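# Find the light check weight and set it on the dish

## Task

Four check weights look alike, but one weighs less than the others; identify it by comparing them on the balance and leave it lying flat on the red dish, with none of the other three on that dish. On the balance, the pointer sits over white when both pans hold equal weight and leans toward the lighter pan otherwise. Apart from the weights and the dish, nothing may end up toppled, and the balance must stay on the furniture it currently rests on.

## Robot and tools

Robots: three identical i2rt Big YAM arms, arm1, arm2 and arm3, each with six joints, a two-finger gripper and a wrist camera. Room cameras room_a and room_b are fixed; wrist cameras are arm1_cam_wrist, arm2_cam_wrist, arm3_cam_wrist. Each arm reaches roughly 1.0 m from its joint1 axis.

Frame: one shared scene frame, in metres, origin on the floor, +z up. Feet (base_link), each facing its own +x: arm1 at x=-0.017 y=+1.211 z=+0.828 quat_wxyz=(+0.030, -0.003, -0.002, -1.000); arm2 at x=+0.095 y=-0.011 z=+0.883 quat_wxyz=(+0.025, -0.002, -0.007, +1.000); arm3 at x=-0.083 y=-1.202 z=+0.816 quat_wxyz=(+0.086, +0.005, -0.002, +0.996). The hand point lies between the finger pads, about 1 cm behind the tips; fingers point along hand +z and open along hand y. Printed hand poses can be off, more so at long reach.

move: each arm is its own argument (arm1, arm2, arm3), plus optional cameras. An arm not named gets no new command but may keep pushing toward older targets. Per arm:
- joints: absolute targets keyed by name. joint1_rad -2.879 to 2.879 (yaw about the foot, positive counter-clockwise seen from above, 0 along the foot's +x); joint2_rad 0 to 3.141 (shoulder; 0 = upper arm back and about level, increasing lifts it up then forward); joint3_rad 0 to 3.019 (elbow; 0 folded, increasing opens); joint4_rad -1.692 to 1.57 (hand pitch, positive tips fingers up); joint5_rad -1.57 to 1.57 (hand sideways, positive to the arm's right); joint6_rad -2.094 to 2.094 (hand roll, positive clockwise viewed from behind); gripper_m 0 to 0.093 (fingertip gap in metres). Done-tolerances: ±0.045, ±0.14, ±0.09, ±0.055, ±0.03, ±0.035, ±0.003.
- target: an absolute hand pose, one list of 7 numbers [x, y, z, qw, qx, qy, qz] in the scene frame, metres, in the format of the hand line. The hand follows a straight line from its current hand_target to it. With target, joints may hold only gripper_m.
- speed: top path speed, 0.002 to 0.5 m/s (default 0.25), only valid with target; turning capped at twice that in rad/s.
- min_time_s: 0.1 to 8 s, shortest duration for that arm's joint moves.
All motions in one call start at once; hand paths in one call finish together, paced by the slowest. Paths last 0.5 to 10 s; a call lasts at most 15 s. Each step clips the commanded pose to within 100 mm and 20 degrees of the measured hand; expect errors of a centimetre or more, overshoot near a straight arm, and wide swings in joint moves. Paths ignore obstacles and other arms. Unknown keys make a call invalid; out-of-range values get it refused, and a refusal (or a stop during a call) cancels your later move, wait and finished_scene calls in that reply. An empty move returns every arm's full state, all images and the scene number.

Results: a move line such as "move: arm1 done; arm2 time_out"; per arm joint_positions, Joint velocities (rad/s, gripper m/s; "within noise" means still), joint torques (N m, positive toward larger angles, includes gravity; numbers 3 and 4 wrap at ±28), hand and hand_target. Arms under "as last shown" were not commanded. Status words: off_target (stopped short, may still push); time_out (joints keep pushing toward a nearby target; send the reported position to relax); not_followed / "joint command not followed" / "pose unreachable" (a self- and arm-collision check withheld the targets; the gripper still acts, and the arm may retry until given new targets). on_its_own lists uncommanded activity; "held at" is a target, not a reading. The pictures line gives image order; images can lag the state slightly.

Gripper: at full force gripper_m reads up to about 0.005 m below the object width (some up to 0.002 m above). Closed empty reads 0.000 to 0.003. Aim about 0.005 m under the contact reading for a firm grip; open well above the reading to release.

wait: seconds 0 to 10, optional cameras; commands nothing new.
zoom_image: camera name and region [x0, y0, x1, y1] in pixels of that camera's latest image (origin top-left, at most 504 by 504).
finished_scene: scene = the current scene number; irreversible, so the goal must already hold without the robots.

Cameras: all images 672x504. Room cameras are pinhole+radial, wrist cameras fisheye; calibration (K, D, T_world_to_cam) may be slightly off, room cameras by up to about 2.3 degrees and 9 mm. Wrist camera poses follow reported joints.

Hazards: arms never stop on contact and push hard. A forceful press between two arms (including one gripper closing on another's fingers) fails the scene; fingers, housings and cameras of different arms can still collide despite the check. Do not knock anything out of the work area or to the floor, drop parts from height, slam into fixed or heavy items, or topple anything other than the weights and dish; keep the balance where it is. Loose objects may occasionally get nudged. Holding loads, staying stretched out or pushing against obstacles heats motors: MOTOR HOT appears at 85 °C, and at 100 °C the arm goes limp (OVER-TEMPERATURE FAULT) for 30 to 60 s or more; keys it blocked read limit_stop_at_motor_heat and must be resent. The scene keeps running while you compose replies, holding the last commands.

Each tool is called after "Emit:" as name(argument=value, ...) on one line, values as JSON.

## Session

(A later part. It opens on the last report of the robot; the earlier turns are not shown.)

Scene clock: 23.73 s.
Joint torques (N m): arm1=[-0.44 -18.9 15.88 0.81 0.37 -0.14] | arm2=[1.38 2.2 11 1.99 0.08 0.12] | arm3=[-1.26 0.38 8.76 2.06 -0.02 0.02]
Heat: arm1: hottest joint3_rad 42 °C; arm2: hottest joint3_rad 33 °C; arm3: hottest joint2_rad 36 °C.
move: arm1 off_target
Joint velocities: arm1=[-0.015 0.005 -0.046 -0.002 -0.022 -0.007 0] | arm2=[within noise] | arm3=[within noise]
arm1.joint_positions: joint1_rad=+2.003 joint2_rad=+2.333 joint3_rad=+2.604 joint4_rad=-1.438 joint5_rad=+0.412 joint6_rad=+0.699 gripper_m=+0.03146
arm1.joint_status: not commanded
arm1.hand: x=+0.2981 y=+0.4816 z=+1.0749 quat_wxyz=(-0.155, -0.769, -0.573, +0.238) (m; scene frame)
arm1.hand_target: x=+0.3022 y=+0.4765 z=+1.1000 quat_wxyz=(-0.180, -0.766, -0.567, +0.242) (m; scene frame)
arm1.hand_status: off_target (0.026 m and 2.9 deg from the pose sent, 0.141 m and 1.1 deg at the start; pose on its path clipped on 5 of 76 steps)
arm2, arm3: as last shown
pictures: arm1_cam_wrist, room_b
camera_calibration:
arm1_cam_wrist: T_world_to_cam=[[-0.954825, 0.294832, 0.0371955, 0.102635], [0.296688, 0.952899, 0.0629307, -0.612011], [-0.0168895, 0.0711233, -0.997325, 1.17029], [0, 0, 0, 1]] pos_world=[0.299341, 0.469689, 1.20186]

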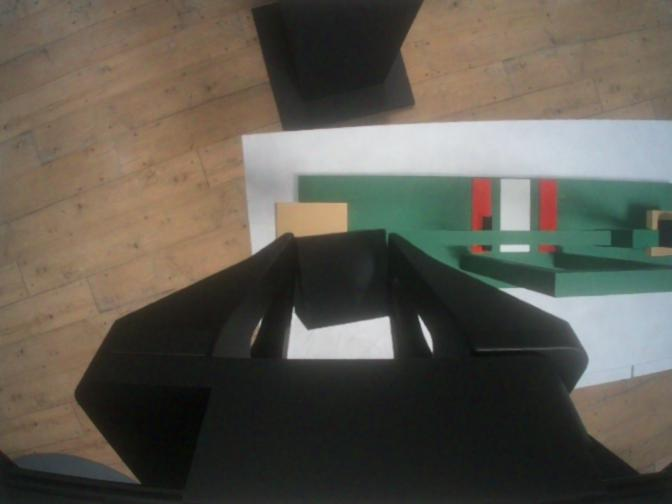

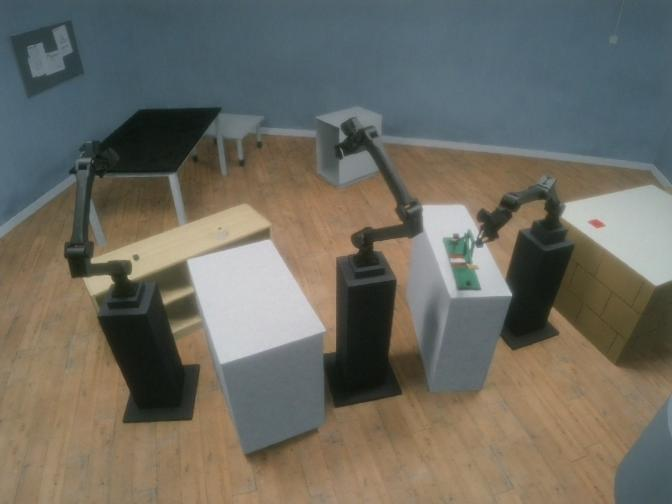

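Emit:
move(arm1={"joints":{"joint2_rad":1.3,"joint3_rad":1.6,"joint4_rad":-1.28,"joint5_rad":0,"joint6_rad":0},"min_time_s":1.5})

Emit:
move(arm1={"joints":{"joint1_rad":-1.45},"min_time_s":3}, cameras=["arm1_cam_wrist","room_a","room_b"])

Emit:
zoom_image(camera="room_b", region=[420, 210, 540, 300])

Scene clock: 26.70 s.
Joint torques (N m): arm1=[-0.15 -9.41 11.75 2.02 -0.07 -0.25] | arm2=[1.44 2.02 10.97 1.92 0.08 0.11] | arm3=[-1.08 0.38 8.79 2.07 -0.01 0.01]
Heat: arm1: hottest joint3_rad 43 °C; arm2: hottest joint3_rad 34 °C; arm3: hottest joint2_rad 36 °C.
move: arm1 done
Joint velocities: within noise
arm1.joint_positions: joint1_rad=+2.003 joint2_rad=+1.314 joint3_rad=+1.584 joint4_rad=-1.298 joint5_rad=+0.003 joint6_rad=+0.015 gripper_m=+0.03143
arm1.joint_status: all done
arm1.hand: x=+0.2159 y=+0.7835 z=+1.2325 quat_wxyz=(-0.229, -0.500, -0.823, +0.141) (m; scene frame)
arm1.hand_target: x=+0.2179 y=+0.7828 z=+1.2490 quat_wxyz=(-0.248, -0.489, -0.822, +0.153) (m; scene frame)
arm1.hand_status: not commanded
arm2, arm3: as last shown
pictures: none

Scene clock: 30.13 s.
Joint torques (N m): arm1=[-0.79 -8.64 11.86 1.94 0.05 -0.23] | arm2=[1.49 2.08 10.93 1.99 0.08 0.11] | arm3=[-1.14 0.44 8.79 2.07 -0.02 0.01]
Heat: arm1: hottest joint3_rad 43 °C; arm2: hottest joint3_rad 34 °C; arm3: hottest joint2_rad 36 °C.
move: arm1 done
Joint velocities: within noise
arm1.joint_positions: joint1_rad=-1.442 joint2_rad=+1.314 joint3_rad=+1.584 joint4_rad=-1.295 joint5_rad=+0.001 joint6_rad=+0.013 gripper_m=+0.03159
arm1.joint_status: all done
arm1.hand: x=-0.1055 y=+1.6929 z=+1.2305 quat_wxyz=(+0.167, -0.738, +0.619, +0.210) (m; scene frame)
arm1.hand_target: x=-0.1018 y=+1.6946 z=+1.2466 quat_wxyz=(+0.182, -0.735, +0.614, +0.224) (m; scene frame)
arm1.hand_status: not commanded
arm2, arm3: as last shown
pictures: arm1_cam_wrist, room_a, room_b
camera_calibration:
arm1_cam_wrist: T_world_to_cam=[[0.983964, 0.178062, -0.0103922, -0.184801], [0.178236, -0.979368, 0.0952429, 1.56261], [0.00678137, -0.0955679, -0.9954, 1.51485], [0, 0, 0, 1]] pos_world=[-0.106948, 1.70805, 1.35713]

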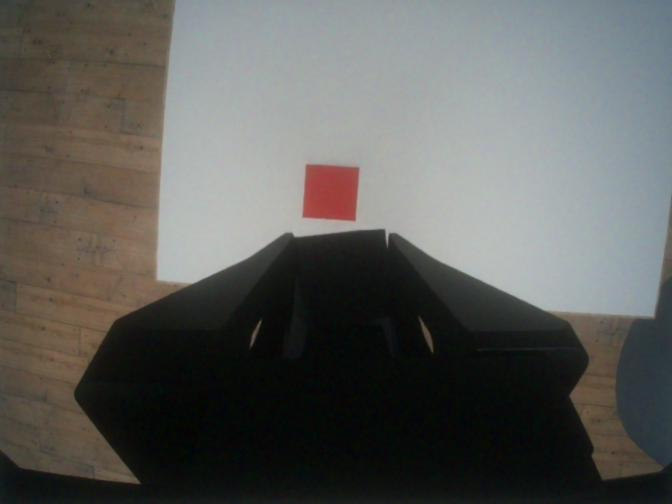

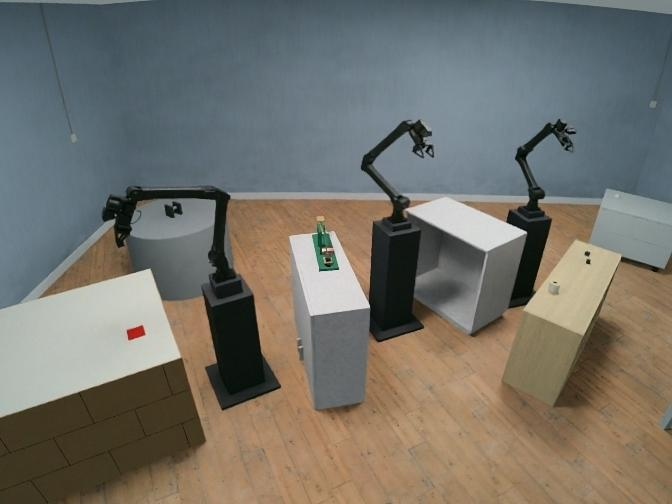

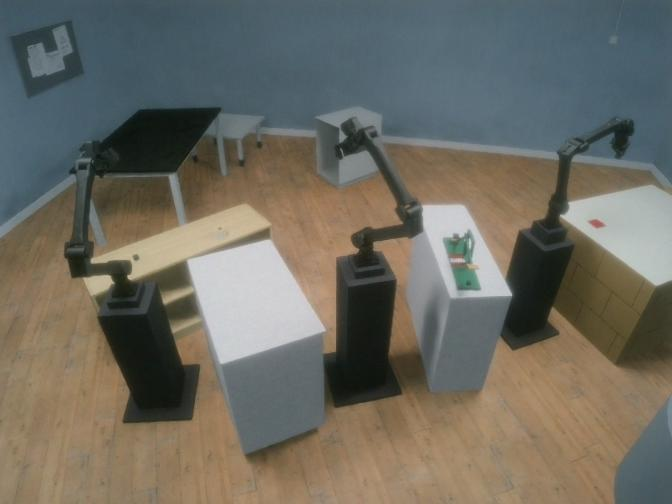

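Scaled by 4.200 from the camera's 672x504 image, which has a finer 960x720 frame.

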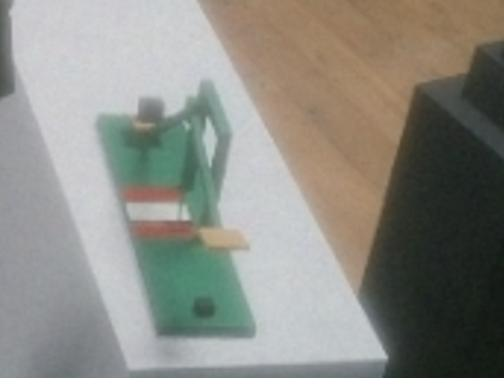

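Emit:
move(arm1={"target":[-0.135,1.71,0.90,0.182,-0.735,0.614,0.224],"speed":0.25}, cameras=["arm1_cam_wrist","room_a","room_b"])

Emit:
zoom_image(camera="room_a", region=[80, 250, 200, 350])

Scene clock: 32.80 s.
Joint torques (N m): arm1=[0.56 -8.23 10.1 2 0.16 0.04] | arm2=[1.73 2.08 10.97 1.96 0.08 0.1] | arm3=[-1.26 0.5 8.8 2.07 -0.01 0.01]
Heat: arm1: hottest joint3_rad 43 °C; arm2: hottest joint3_rad 34 °C; arm3: hottest joint2_rad 36 °C.
move: arm1 off_target
Joint velocities: within noise
arm1.joint_positions: joint1_rad=-1.398 joint2_rad=+1.521 joint3_rad=+0.850 joint4_rad=-0.349 joint5_rad=+0.033 joint6_rad=+0.041 gripper_m=+0.03159
arm1.joint_status: not commanded
arm1.hand: x=-0.1258 y=+1.6992 z=+0.8899 quat_wxyz=(+0.173, -0.739, +0.616, +0.208) (m; scene frame)
arm1.hand_target: x=-0.1350 y=+1.7096 z=+0.9004 quat_wxyz=(+0.182, -0.735, +0.614, +0.224) (m; scene frame)
arm1.hand_status: off_target (0.017 m and 2.2 deg from the pose sent, 0.332 m and 2.5 deg at the start)
arm2, arm3: as last shown
pictures: arm1_cam_wrist, room_a, room_b
camera_calibration:
arm1_cam_wrist: T_world_to_cam=[[0.983508, 0.180849, 0.00256816, -0.185915], [0.179898, -0.979606, 0.0894901, 1.61055], [0.0187, -0.0875521, -0.995984, 1.16506], [0, 0, 0, 1]] pos_world=[-0.128673, 1.71333, 1.01673]

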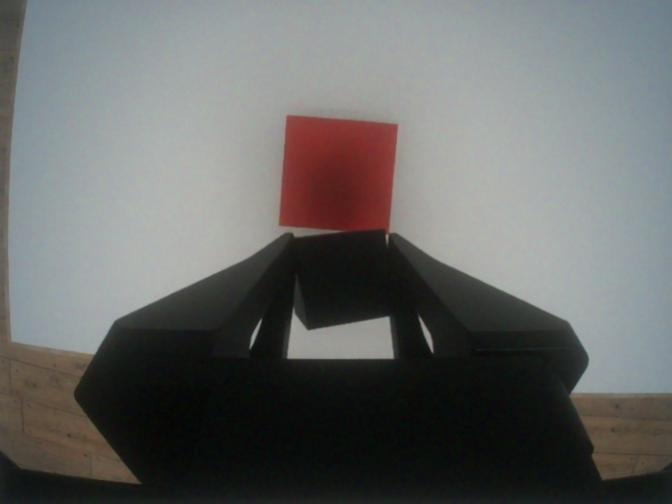

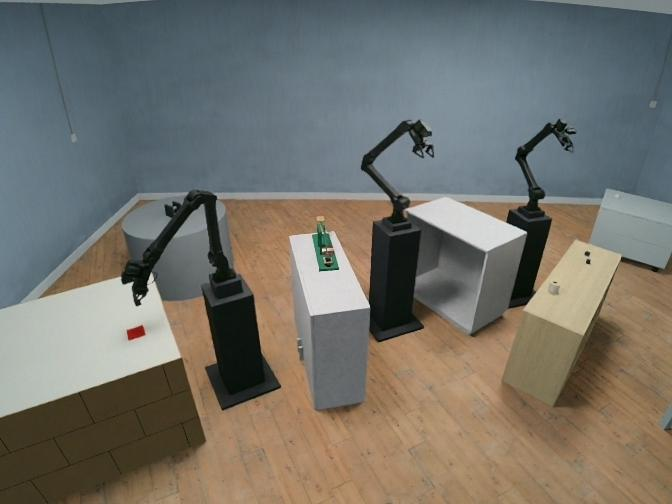

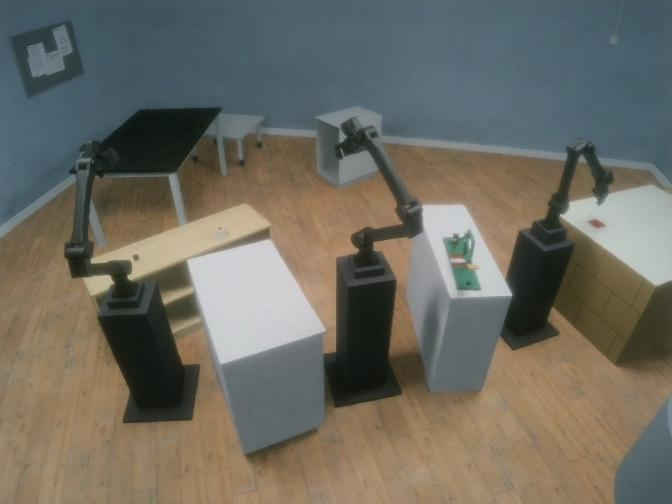

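Scaled by 4.200 from the camera's 672x504 image, which has a finer 960x720 frame.

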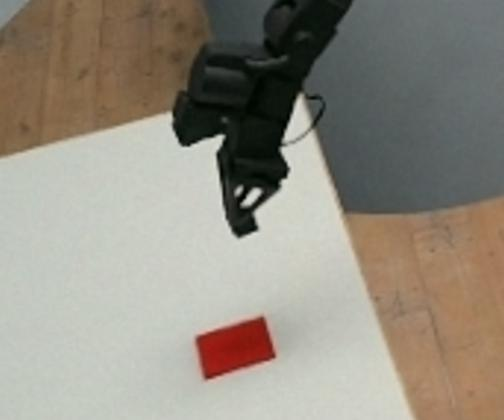

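Emit:
move(arm1={"target":[-0.147,1.762,0.755,0.1954,-0.730,0.610,0.240],"speed":0.15}, cameras=["arm1_cam_wrist","room_a","room_b"])

Emit:
zoom_image(camera="room_a", region=[100, 270, 180, 350])

Emit:
zoom_image(camera="room_b", region=[560, 180, 640, 260])

Scene clock: 35.43 s.
Joint torques (N m): arm1=[0.26 -11.28 8.81 2.21 0.16 -0.01] | arm2=[1.55 2.32 10.95 1.96 0.08 0.12] | arm3=[-1.2 0.44 8.79 2.07 0 0.02]
Heat: arm1: hottest joint3_rad 43 °C; arm2: hottest joint3_rad 35 °C; arm3: hottest joint2_rad 36 °C.
move: arm1 off_target
Joint velocities: within noise
arm1.joint_positions: joint1_rad=-1.398 joint2_rad=+1.941 joint3_rad=+0.872 joint4_rad=+0.078 joint5_rad=+0.033 joint6_rad=+0.041 gripper_m=+0.03159
arm1.joint_status: not commanded
arm1.hand: x=-0.1364 y=+1.7394 z=+0.7428 quat_wxyz=(+0.181, -0.736, +0.614, +0.219) (m; scene frame)
arm1.hand_target: x=-0.1468 y=+1.7609 z=+0.7558 quat_wxyz=(+0.195, -0.730, +0.610, +0.240) (m; scene frame)
arm1.hand_status: off_target (0.028 m and 3.0 deg from the pose sent, 0.150 m and 4.7 deg at the start)
arm2, arm3: as last shown
pictures: arm1_cam_wrist, room_a, room_b
camera_calibration:
arm1_cam_wrist: T_world_to_cam=[[0.983596, 0.180381, 0.00136286, -0.180659], [0.179959, -0.98176, 0.0613291, 1.68962], [0.0124006, -0.0600778, -0.998117, 0.975177], [0, 0, 0, 1]] pos_world=[-0.13846, 1.74998, 0.869964]

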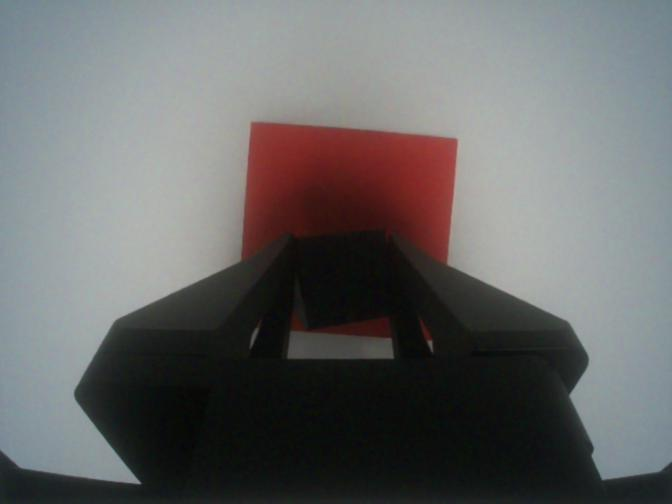

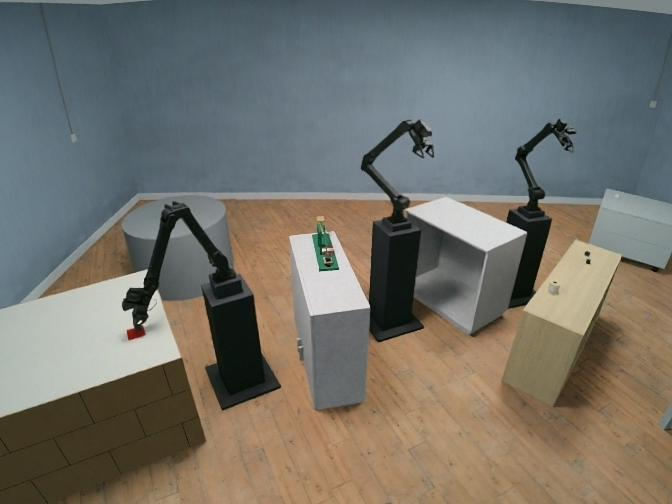

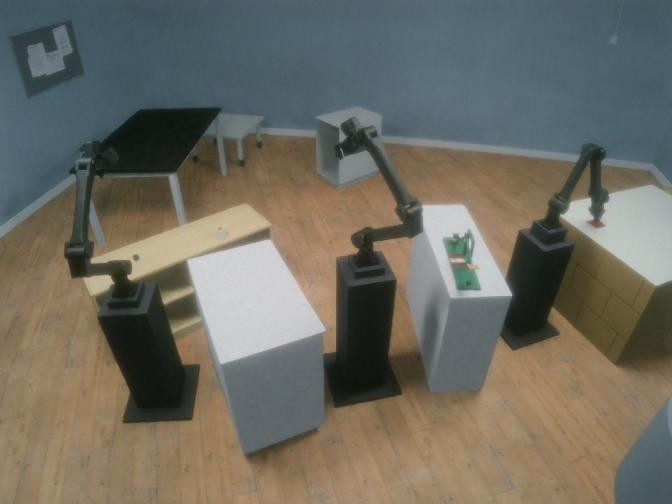

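Scaled by 6.300 from the camera's 672x504 image, which has a finer 960x720 frame.

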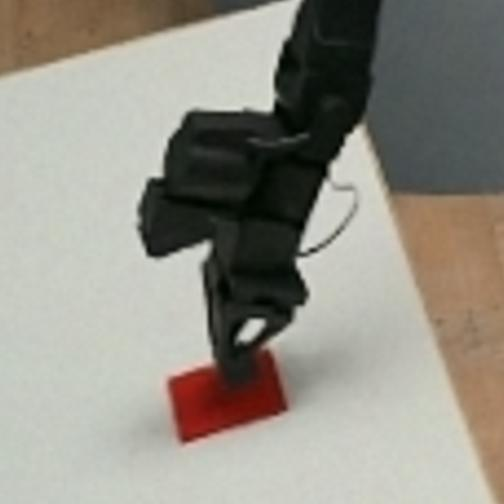

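Scaled by 6.300 from the camera's 672x504 image, which has a finer 960x720 frame.

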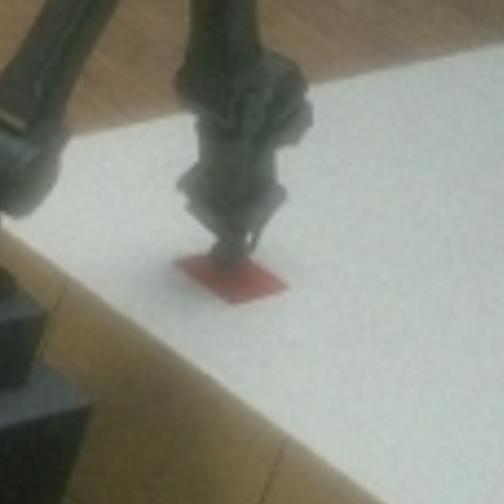

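Emit:
move(arm1={"target":[-0.149,1.775,0.735,0.1954,-0.730,0.610,0.240],"speed":0.08}, cameras=["arm1_cam_wrist","room_a","room_b"])

Emit:
zoom_image(camera="room_a", region=[115, 300, 165, 350])

Emit:
zoom_image(camera="room_b", region=[575, 190, 625, 240])

Scene clock: 36.80 s.
Joint torques (N m): arm1=[-0.03 -10.23 9.02 2.09 0.13 0] | arm2=[1.49 2.2 10.96 1.85 0.08 0.11] | arm3=[-1.14 0.38 8.77 2.04 -0.01 0.01]
Heat: arm1: hottest joint3_rad 43 °C; arm2: hottest joint3_rad 35 °C; arm3: hottest joint2_rad 36 °C.
move: arm1 off_target
Joint velocities: within noise
arm1.joint_positions: joint1_rad=-1.398 joint2_rad=+1.990 joint3_rad=+0.913 joint4_rad=+0.105 joint5_rad=+0.034 joint6_rad=+0.041 gripper_m=+0.03159
arm1.joint_status: not commanded
arm1.hand: x=-0.1402 y=+1.7557 z=+0.7336 quat_wxyz=(+0.187, -0.734, +0.613, +0.226) (m; scene frame)
arm1.hand_target: x=-0.1488 y=+1.7740 z=+0.7356 quat_wxyz=(+0.195, -0.730, +0.610, +0.240) (m; scene frame)
arm1.hand_status: off_target (0.021 m and 2.0 deg from the pose sent, 0.039 m and 3.0 deg at the start)
arm2, arm3: as last shown
pictures: arm1_cam_wrist, room_a, room_b
camera_calibration:
arm1_cam_wrist: T_world_to_cam=[[0.983699, 0.179817, 0.00104059, -0.178561], [0.17961, -0.982812, 0.0426767, 1.72246], [0.00869671, -0.0417941, -0.999088, 0.935158], [0, 0, 0, 1]] pos_world=[-0.141853, 1.76404, 0.860982]

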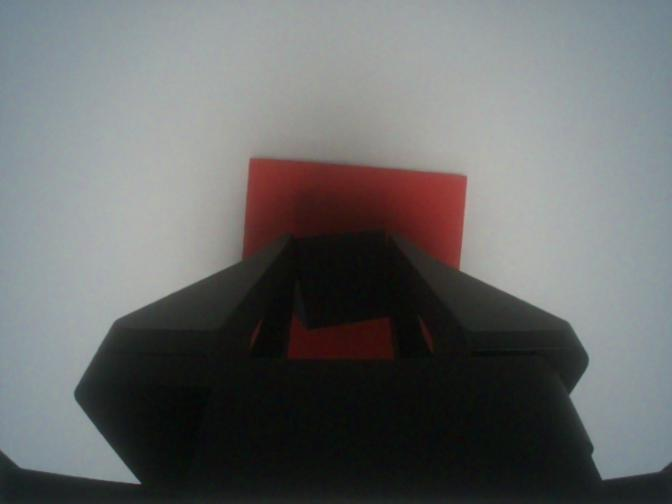

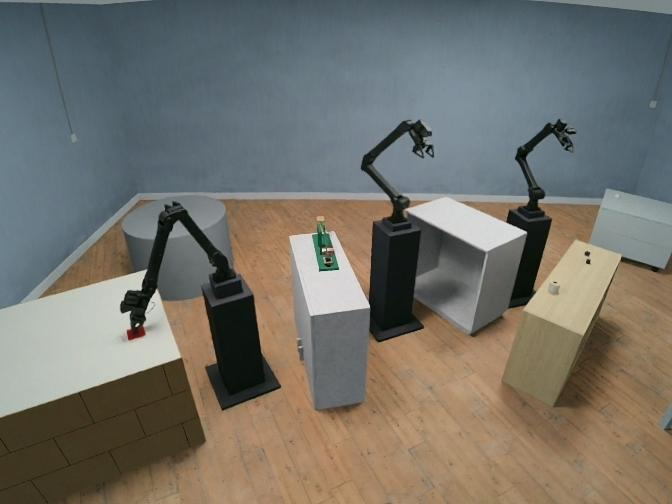

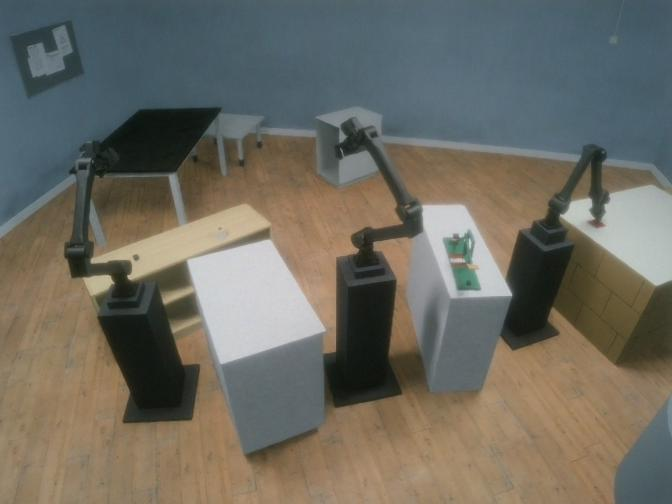

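Scaled by 10.080 from the camera's 672x504 image, which has a finer 960x720 frame.

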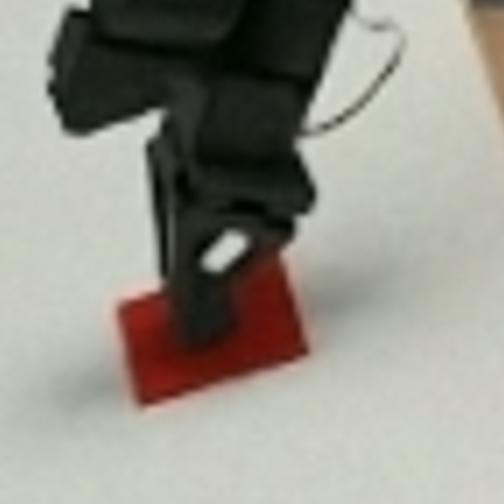

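Scaled by 10.080 from the camera's 672x504 image, which has a finer 960x720 frame.

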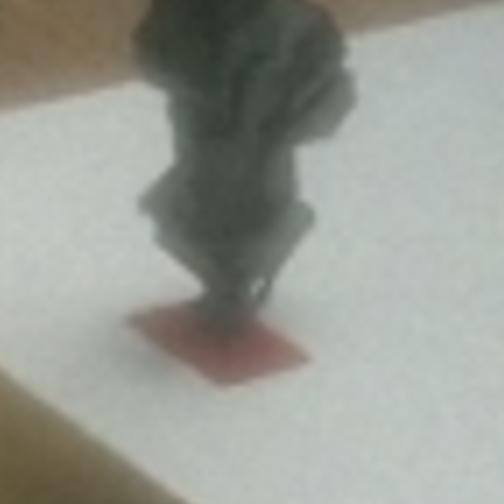

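Emit:
move(arm1={"target":[-0.145,1.773,0.720,0.1954,-0.730,0.610,0.240],"speed":0.06})

Emit:
move(arm1={"target":[-0.145,1.773,0.711,0.1954,-0.730,0.610,0.240],"speed":0.05}, cameras=["arm1_cam_wrist","room_a","room_b"])

Emit:
zoom_image(camera="room_a", region=[115, 300, 165, 350])

Emit:
zoom_image(camera="room_b", region=[575, 190, 625, 240])

Scene clock: 41.53 s.
Joint torques (N m): arm1=[-0.15 -8.88 8.49 2.11 -0.04 -0.08] | arm2=[1.2 2.08 11.02 1.94 0.09 0.11] | arm3=[-1.2 0.5 8.8 2.06 -0.01 0.02]
Heat: arm1: hottest joint3_rad 43 °C; arm2: hottest joint3_rad 35 °C; arm3: hottest joint2_rad 36 °C.
move: arm1 off_target
Joint velocities: within noise
arm1.joint_positions: joint1_rad=-1.398 joint2_rad=+2.003 joint3_rad=+0.913 joint4_rad=+0.147 joint5_rad=+0.034 joint6_rad=+0.041 gripper_m=+0.03159
arm1.joint_status: not commanded
arm1.hand: x=-0.1415 y=+1.7613 z=+0.7328 quat_wxyz=(+0.195, -0.730, +0.610, +0.237) (m; scene frame)
arm1.hand_target: x=-0.1447 y=+1.7720 z=+0.7204 quat_wxyz=(+0.195, -0.730, +0.610, +0.240) (m; scene frame)
arm1.hand_status: off_target (0.018 m and 0.3 deg from the pose sent, 0.023 m and 2.0 deg at the start)
arm2.joint_positions: joint1_rad=+0.482 joint2_rad=+0.585 joint3_rad=+1.357 joint4_rad=-1.462 joint5_rad=+0.226 joint6_rad=+0.023 gripper_m=+0.09396
arm2.joint_status: not commanded
arm2.hand: x=-0.1095 y=-0.0683 z=+1.3892 quat_wxyz=(-0.010, +0.891, +0.138, -0.433) (m; scene frame)
arm2.hand_target: x=-0.1075 y=-0.0675 z=+1.4001 quat_wxyz=(-0.007, +0.885, +0.136, -0.444) (m; scene frame)
arm2.hand_status: not commanded
arm3.joint_positions: joint1_rad=-0.065 joint2_rad=+0.649 joint3_rad=+1.390 joint4_rad=-1.161 joint5_rad=-0.034 joint6_rad=-0.702 gripper_m=+0.09396
arm3.joint_status: not commanded
arm3.hand: x=-0.3410 y=-1.1470 z=+1.3892 quat_wxyz=(-0.236, +0.811, +0.203, -0.495) (m; scene frame)
arm3.hand_target: x=-0.3379 y=-1.1478 z=+1.4005 quat_wxyz=(-0.241, +0.805, +0.201, -0.504) (m; scene frame)
arm3.hand_status: not commanded
pictures: none

Scene clock: 42.50 s.
Joint torques (N m): arm1=[0.03 -7.59 8.5 1.95 -0.07 -0.09] | arm2=[1.73 2.08 11 1.94 0.07 0.11] | arm3=[-1.08 0.56 8.76 2.06 0 0.01]
Heat: arm1: hottest joint3_rad 43 °C; arm2: hottest joint3_rad 36 °C; arm3: hottest joint2_rad 36 °C.
move: arm1 off_target
Joint velocities: within noise
arm1.joint_positions: joint1_rad=-1.398 joint2_rad=+2.010 joint3_rad=+0.913 joint4_rad=+0.171 joint5_rad=+0.034 joint6_rad=+0.041 gripper_m=+0.03159
arm1.joint_status: not commanded
arm1.hand: x=-0.1423 y=+1.7644 z=+0.7324 quat_wxyz=(+0.200, -0.728, +0.609, +0.243) (m; scene frame)
arm1.hand_target: x=-0.1446 y=+1.7715 z=+0.7118 quat_wxyz=(+0.195, -0.730, +0.610, +0.240) (m; scene frame)
arm1.hand_status: off_target (0.023 m and 0.7 deg from the pose sent, 0.025 m and 0.3 deg at the start)
arm2, arm3: as last shown
pictures: arm1_cam_wrist, room_a, room_b
camera_calibration:
arm1_cam_wrist: T_world_to_cam=[[0.983767, 0.179446, -0.00134623, -0.175698], [0.17944, -0.983762, -0.00380076, 1.76711], [-0.0020064, 0.00349749, -0.999992, 0.853553], [0, 0, 0, 1]] pos_world=[-0.142532, 1.76696, 0.860026]

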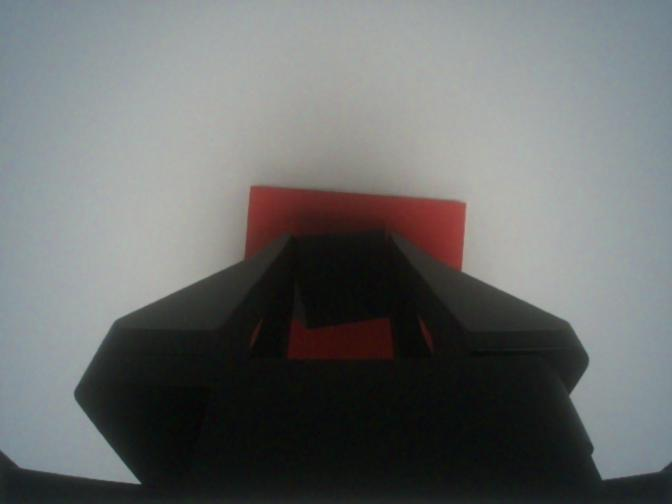

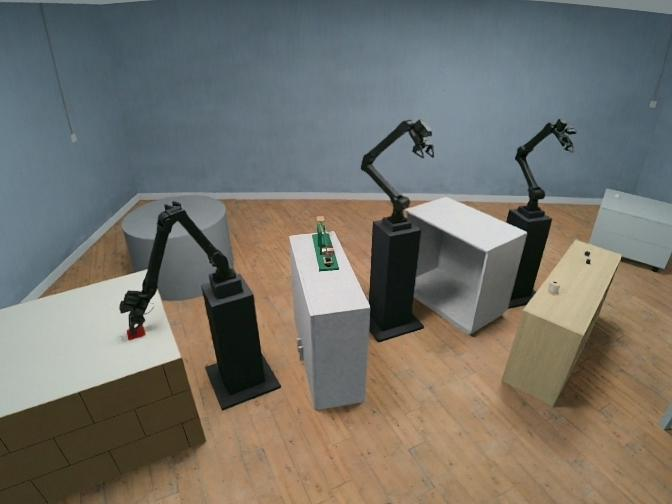

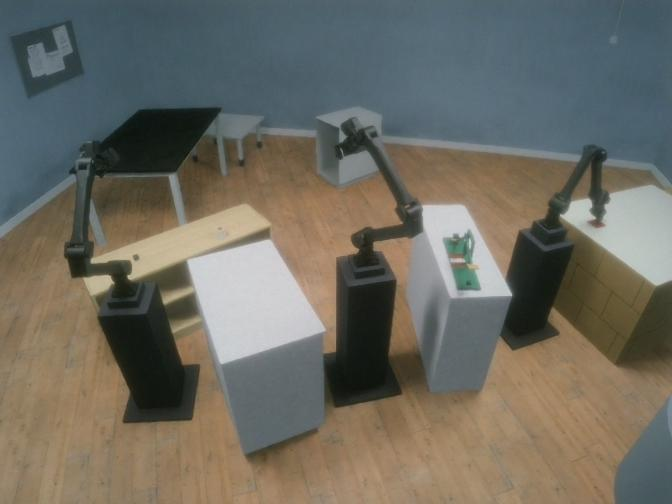

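Scaled by 10.080 from the camera's 672x504 image, which has a finer 960x720 frame.

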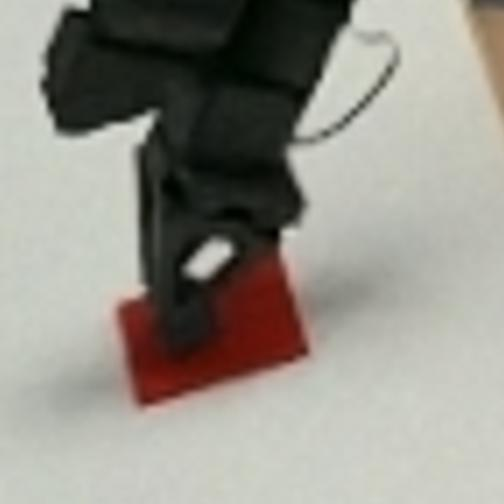

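Scaled by 10.080 from the camera's 672x504 image, which has a finer 960x720 frame.

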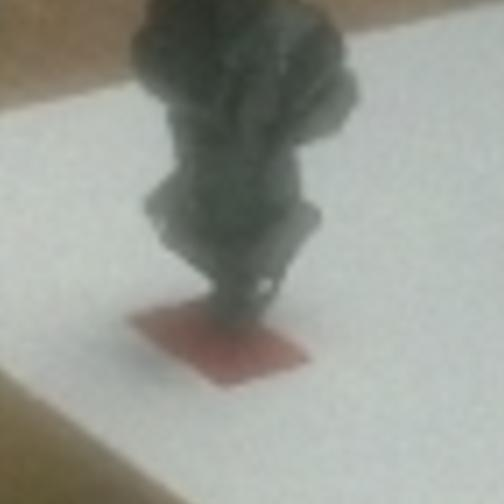

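Emit:
move(arm1={"target":[-0.145,1.771,0.703,0.189,-0.7325,0.612,0.232],"speed":0.05}, cameras=["arm1_cam_wrist","room_a"])

Emit:
zoom_image(camera="room_a", region=[115, 300, 165, 350])

Emit:
zoom_image(camera="arm1_cam_wrist", region=[220, 160, 480, 360])

Scene clock: 44.10 s.
Joint torques (N m): arm1=[-0.15 -7 9.18 1.44 -0.03 -0.1] | arm2=[1.67 2.02 10.96 1.96 0.06 0.11] | arm3=[-1.14 0.5 8.8 2.09 -0.02 0.01]
Heat: arm1: hottest joint3_rad 43 °C; arm2: hottest joint3_rad 36 °C; arm3: hottest joint3_rad 37 °C.
move: arm1 off_target
Joint velocities: within noise
arm1.joint_positions: joint1_rad=-1.398 joint2_rad=+2.011 joint3_rad=+0.913 joint4_rad=+0.171 joint5_rad=+0.034 joint6_rad=+0.041 gripper_m=+0.03159
arm1.joint_status: not commanded
arm1.hand: x=-0.1422 y=+1.7642 z=+0.7318 quat_wxyz=(+0.200, -0.728, +0.609, +0.243) (m; scene frame)
arm1.hand_target: x=-0.1444 y=+1.7687 z=+0.7043 quat_wxyz=(+0.189, -0.732, +0.612, +0.232) (m; scene frame)
arm1.hand_status: off_target (0.030 m and 1.9 deg from the pose sent, 0.030 m and 1.9 deg at the start)
arm2, arm3: as last shown
pictures: arm1_cam_wrist, room_a
camera_calibration:
arm1_cam_wrist: T_world_to_cam=[[0.983767, 0.179444, -0.00134625, -0.175677], [0.17944, -0.983765, -0.00268128, 1.76606], [-0.00180553, 0.00239618, -0.999995, 0.85493], [0, 0, 0, 1]] pos_world=[-0.142533, 1.76686, 0.859425]

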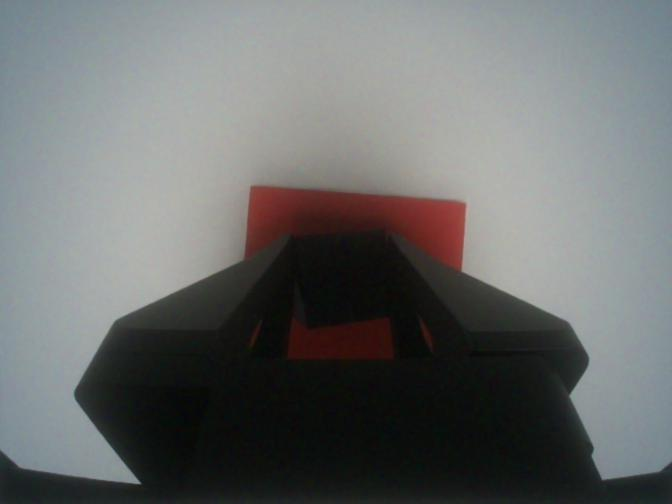

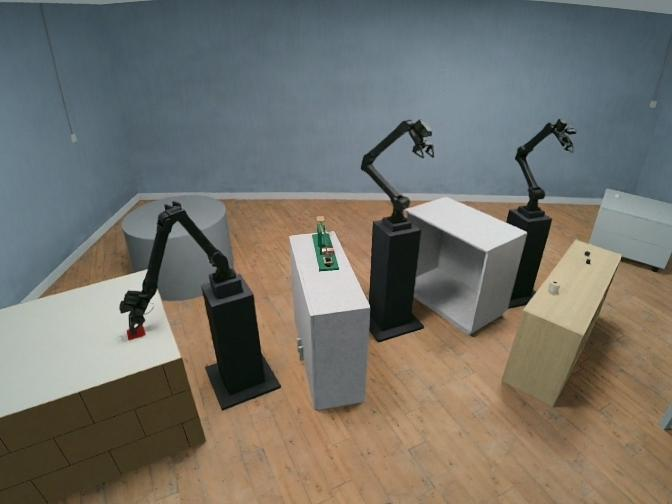

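Scaled by 10.080 from the camera's 672x504 image, which has a finer 960x720 frame.

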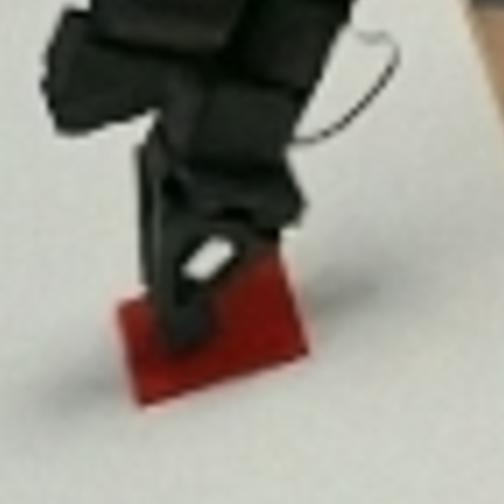

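Scaled by 1.938 from the camera's 672x504 image, which has a finer 960x720 frame.

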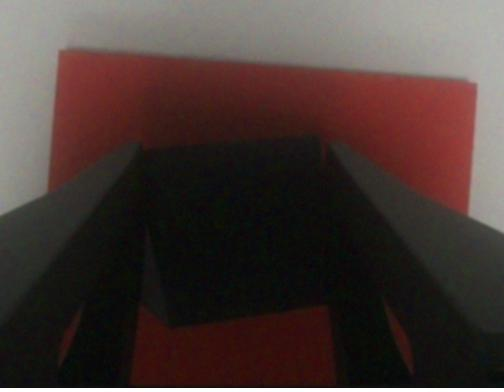

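Emit:
move(arm1={"target":[-0.143,1.768,0.728,0.195,-0.730,0.610,0.240],"speed":0.05})

Emit:
move(arm1={"joints":{"gripper_m":0.038}}, cameras=["arm1_cam_wrist"])

Emit:
zoom_image(camera="arm1_cam_wrist", region=[220, 160, 480, 360])

Scene clock: 45.50 s.
Joint torques (N m): arm1=[-0.09 -11.4 7.13 0.88 -0.11 -0.1] | arm2=[1.49 2.26 10.92 1.98 0.08 0.1] | arm3=[-1.08 0.38 8.79 2.04 -0.01 0.01]
Heat: arm1: hottest joint3_rad 43 °C; arm2: hottest joint3_rad 36 °C; arm3: hottest joint3_rad 37 °C.
move: arm1 done
Joint velocities: within noise
arm1.joint_positions: joint1_rad=-1.398 joint2_rad=+2.009 joint3_rad=+0.913 joint4_rad=+0.168 joint5_rad=+0.034 joint6_rad=+0.041 gripper_m=+0.03159
arm1.joint_status: not commanded
arm1.hand: x=-0.1422 y=+1.7639 z=+0.7323 quat_wxyz=(+0.200, -0.729, +0.609, +0.242) (m; scene frame)
arm1.hand_target: x=-0.1429 y=+1.7679 z=+0.7281 quat_wxyz=(+0.195, -0.730, +0.610, +0.240) (m; scene frame)
arm1.hand_status: done (0.006 m and 0.6 deg from the pose sent, 0.005 m and 0.7 deg at the start)
arm2, arm3: as last shown
pictures: none

Scene clock: 46.13 s.
Joint torques (N m): arm1=[-0.21 -11.22 7.06 1.03 0.02 -0.05] | arm2=[1.49 2.32 10.99 1.94 0.08 0.11] | arm3=[-1.2 0.44 8.79 2.1 -0.01 0.01]
Heat: arm1: hottest joint3_rad 43 °C; arm2: hottest joint3_rad 36 °C; arm3: hottest joint3_rad 37 °C.
move: arm1 done
Joint velocities: within noise
arm1.joint_positions: joint1_rad=-1.398 joint2_rad=+2.014 joint3_rad=+0.913 joint4_rad=+0.160 joint5_rad=+0.030 joint6_rad=+0.041 gripper_m=+0.03791
arm1.joint_status: all done
arm1.hand: x=-0.1423 y=+1.7616 z=+0.7289 quat_wxyz=(+0.195, -0.730, +0.609, +0.239) (m; scene frame)
arm1.hand_target: x=-0.1429 y=+1.7678 z=+0.7280 quat_wxyz=(+0.195, -0.730, +0.610, +0.240) (m; scene frame)
arm1.hand_status: not commanded
arm2, arm3: as last shown
pictures: arm1_cam_wrist
camera_calibration:
arm1_cam_wrist: T_world_to_cam=[[0.983345, 0.181709, -0.00374752, -0.177408], [0.181739, -0.983291, 0.0104779, 1.75333], [-0.00178097, -0.0109845, -0.999938, 0.875503], [0, 0, 0, 1]] pos_world=[-0.142635, 1.76589, 0.856413]

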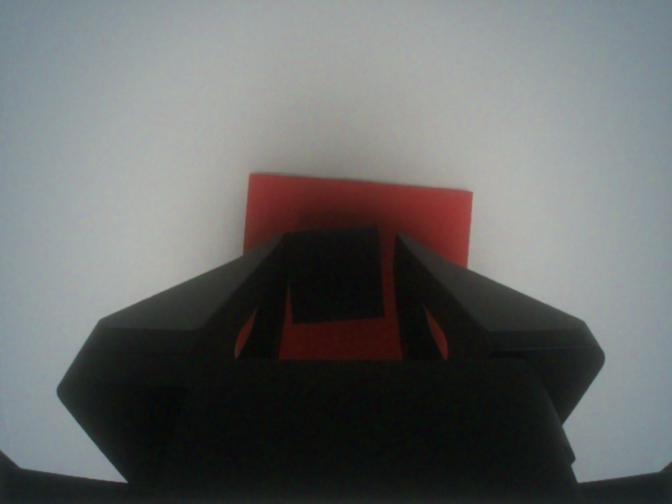

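Scaled by 1.938 from the camera's 672x504 image, which has a finer 960x720 frame.

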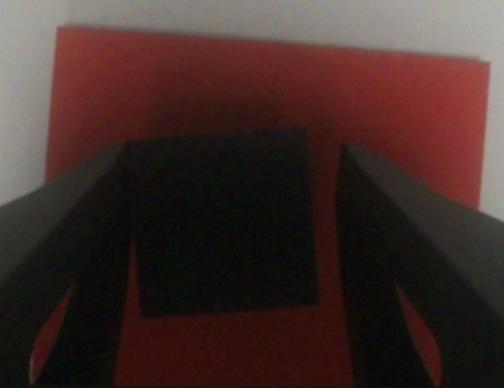

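Emit:
move(arm1={"joints":{"gripper_m":0.065}})

Emit:
move(arm1={"target":[-0.140,1.735,0.86,0.195,-0.730,0.610,0.240],"speed":0.15}, cameras=["arm1_cam_wrist","room_a","room_b"])

Emit:
zoom_image(camera="room_a", region=[105, 300, 165, 350])

Emit:
zoom_image(camera="room_b", region=[430, 200, 530, 300])

Scene clock: 47.00 s.
Joint torques (N m): arm1=[0.21 -11.58 7.13 1.11 0.02 -0.11] | arm2=[1.49 2.2 10.92 1.89 0.08 0.12] | arm3=[-1.08 0.32 8.79 2.09 -0.01 0.01]
Heat: arm1: hottest joint3_rad 43 °C; arm2: hottest joint3_rad 36 °C; arm3: hottest joint3_rad 37 °C.
move: arm1 done
Joint velocities: within noise
arm1.joint_positions: joint1_rad=-1.398 joint2_rad=+2.014 joint3_rad=+0.913 joint4_rad=+0.160 joint5_rad=+0.030 joint6_rad=+0.041 gripper_m=+0.06480
arm1.joint_status: all done
arm1.hand: x=-0.1423 y=+1.7616 z=+0.7289 quat_wxyz=(+0.195, -0.730, +0.609, +0.239) (m; scene frame)
arm1.hand_target: x=-0.1429 y=+1.7678 z=+0.7280 quat_wxyz=(+0.195, -0.730, +0.610, +0.240) (m; scene frame)
arm1.hand_status: not commanded
arm2, arm3: as last shown
pictures: none

Scene clock: 48.73 s.
Joint torques (N m): arm1=[1.03 -11.46 8.17 1.21 0.15 0.02] | arm2=[1.55 2.14 10.91 1.94 0.08 0.11] | arm3=[-1.14 0.38 8.79 2.1 0 0.02]
Heat: arm1: hottest joint3_rad 43 °C; arm2: hottest joint3_rad 36 °C; arm3: hottest joint3_rad 37 °C.
move: arm1 off_target
Joint velocities: within noise
arm1.joint_positions: joint1_rad=-1.398 joint2_rad=+1.672 joint3_rad=+0.865 joint4_rad=-0.152 joint5_rad=+0.034 joint6_rad=+0.041 gripper_m=+0.06490
arm1.joint_status: not commanded
arm1.hand: x=-0.1339 y=+1.7328 z=+0.8479 quat_wxyz=(+0.191, -0.732, +0.611, +0.231) (m; scene frame)
arm1.hand_target: x=-0.1399 y=+1.7349 z=+0.8597 quat_wxyz=(+0.195, -0.730, +0.610, +0.240) (m; scene frame)
arm1.hand_status: off_target (0.014 m and 1.2 deg from the pose sent, 0.134 m and 0.1 deg at the start)
arm2, arm3: as last shown
pictures: arm1_cam_wrist, room_a, room_b
camera_calibration:
arm1_cam_wrist: T_world_to_cam=[[0.98368, 0.179928, 0.0000586369, -0.180068], [0.179852, -0.983278, 0.0285749, 1.70667], [0.00519906, -0.028098, -0.999592, 1.02457], [0, 0, 0, 1]] pos_world=[-0.135147, 1.73932, 0.975396]

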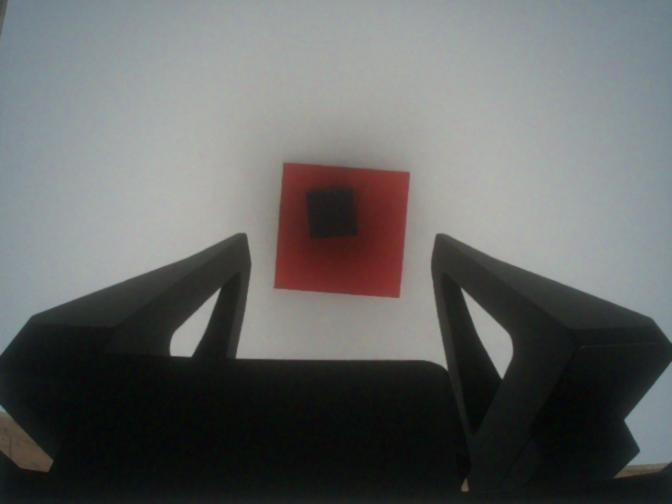

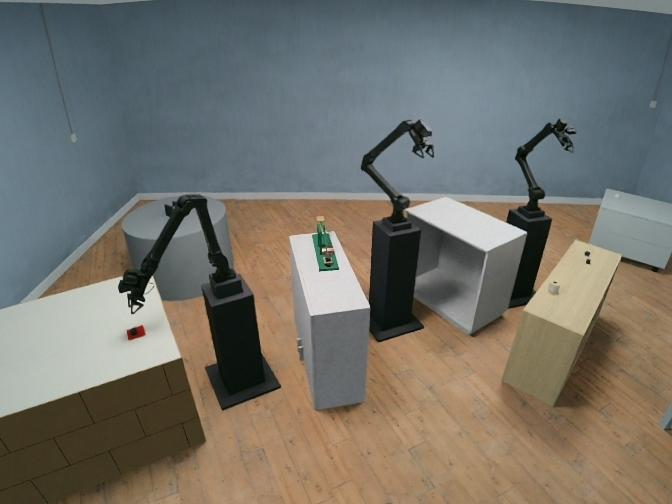

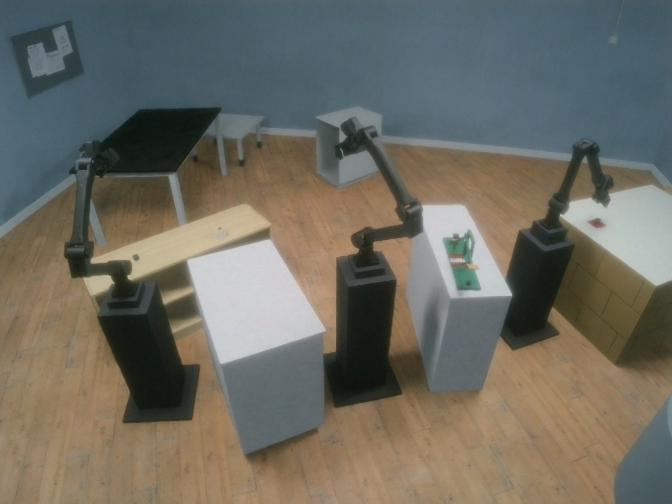

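Scaled by 8.400 from the camera's 672x504 image, which has a finer 960x720 frame.

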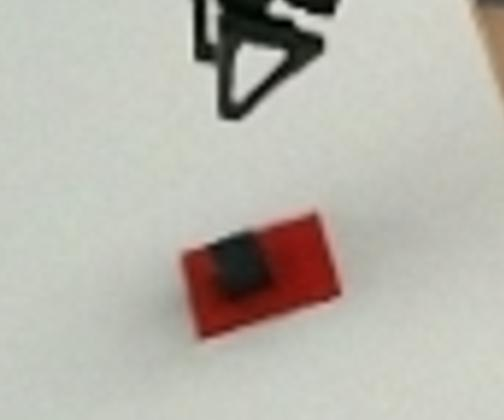

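Scaled by 5.040 from the camera's 672x504 image, which has a finer 960x720 frame.

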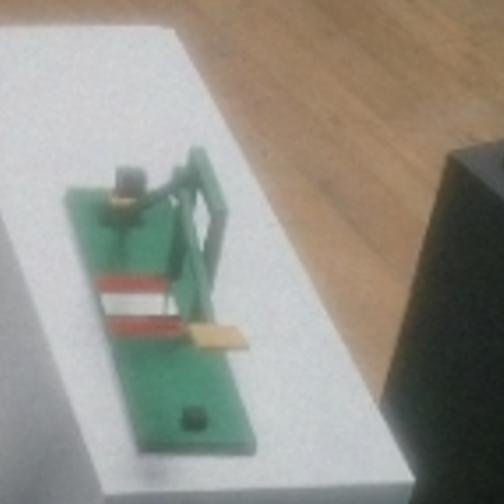

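Emit:
finished_scene(scene=1)

The scene is finished: the task was done.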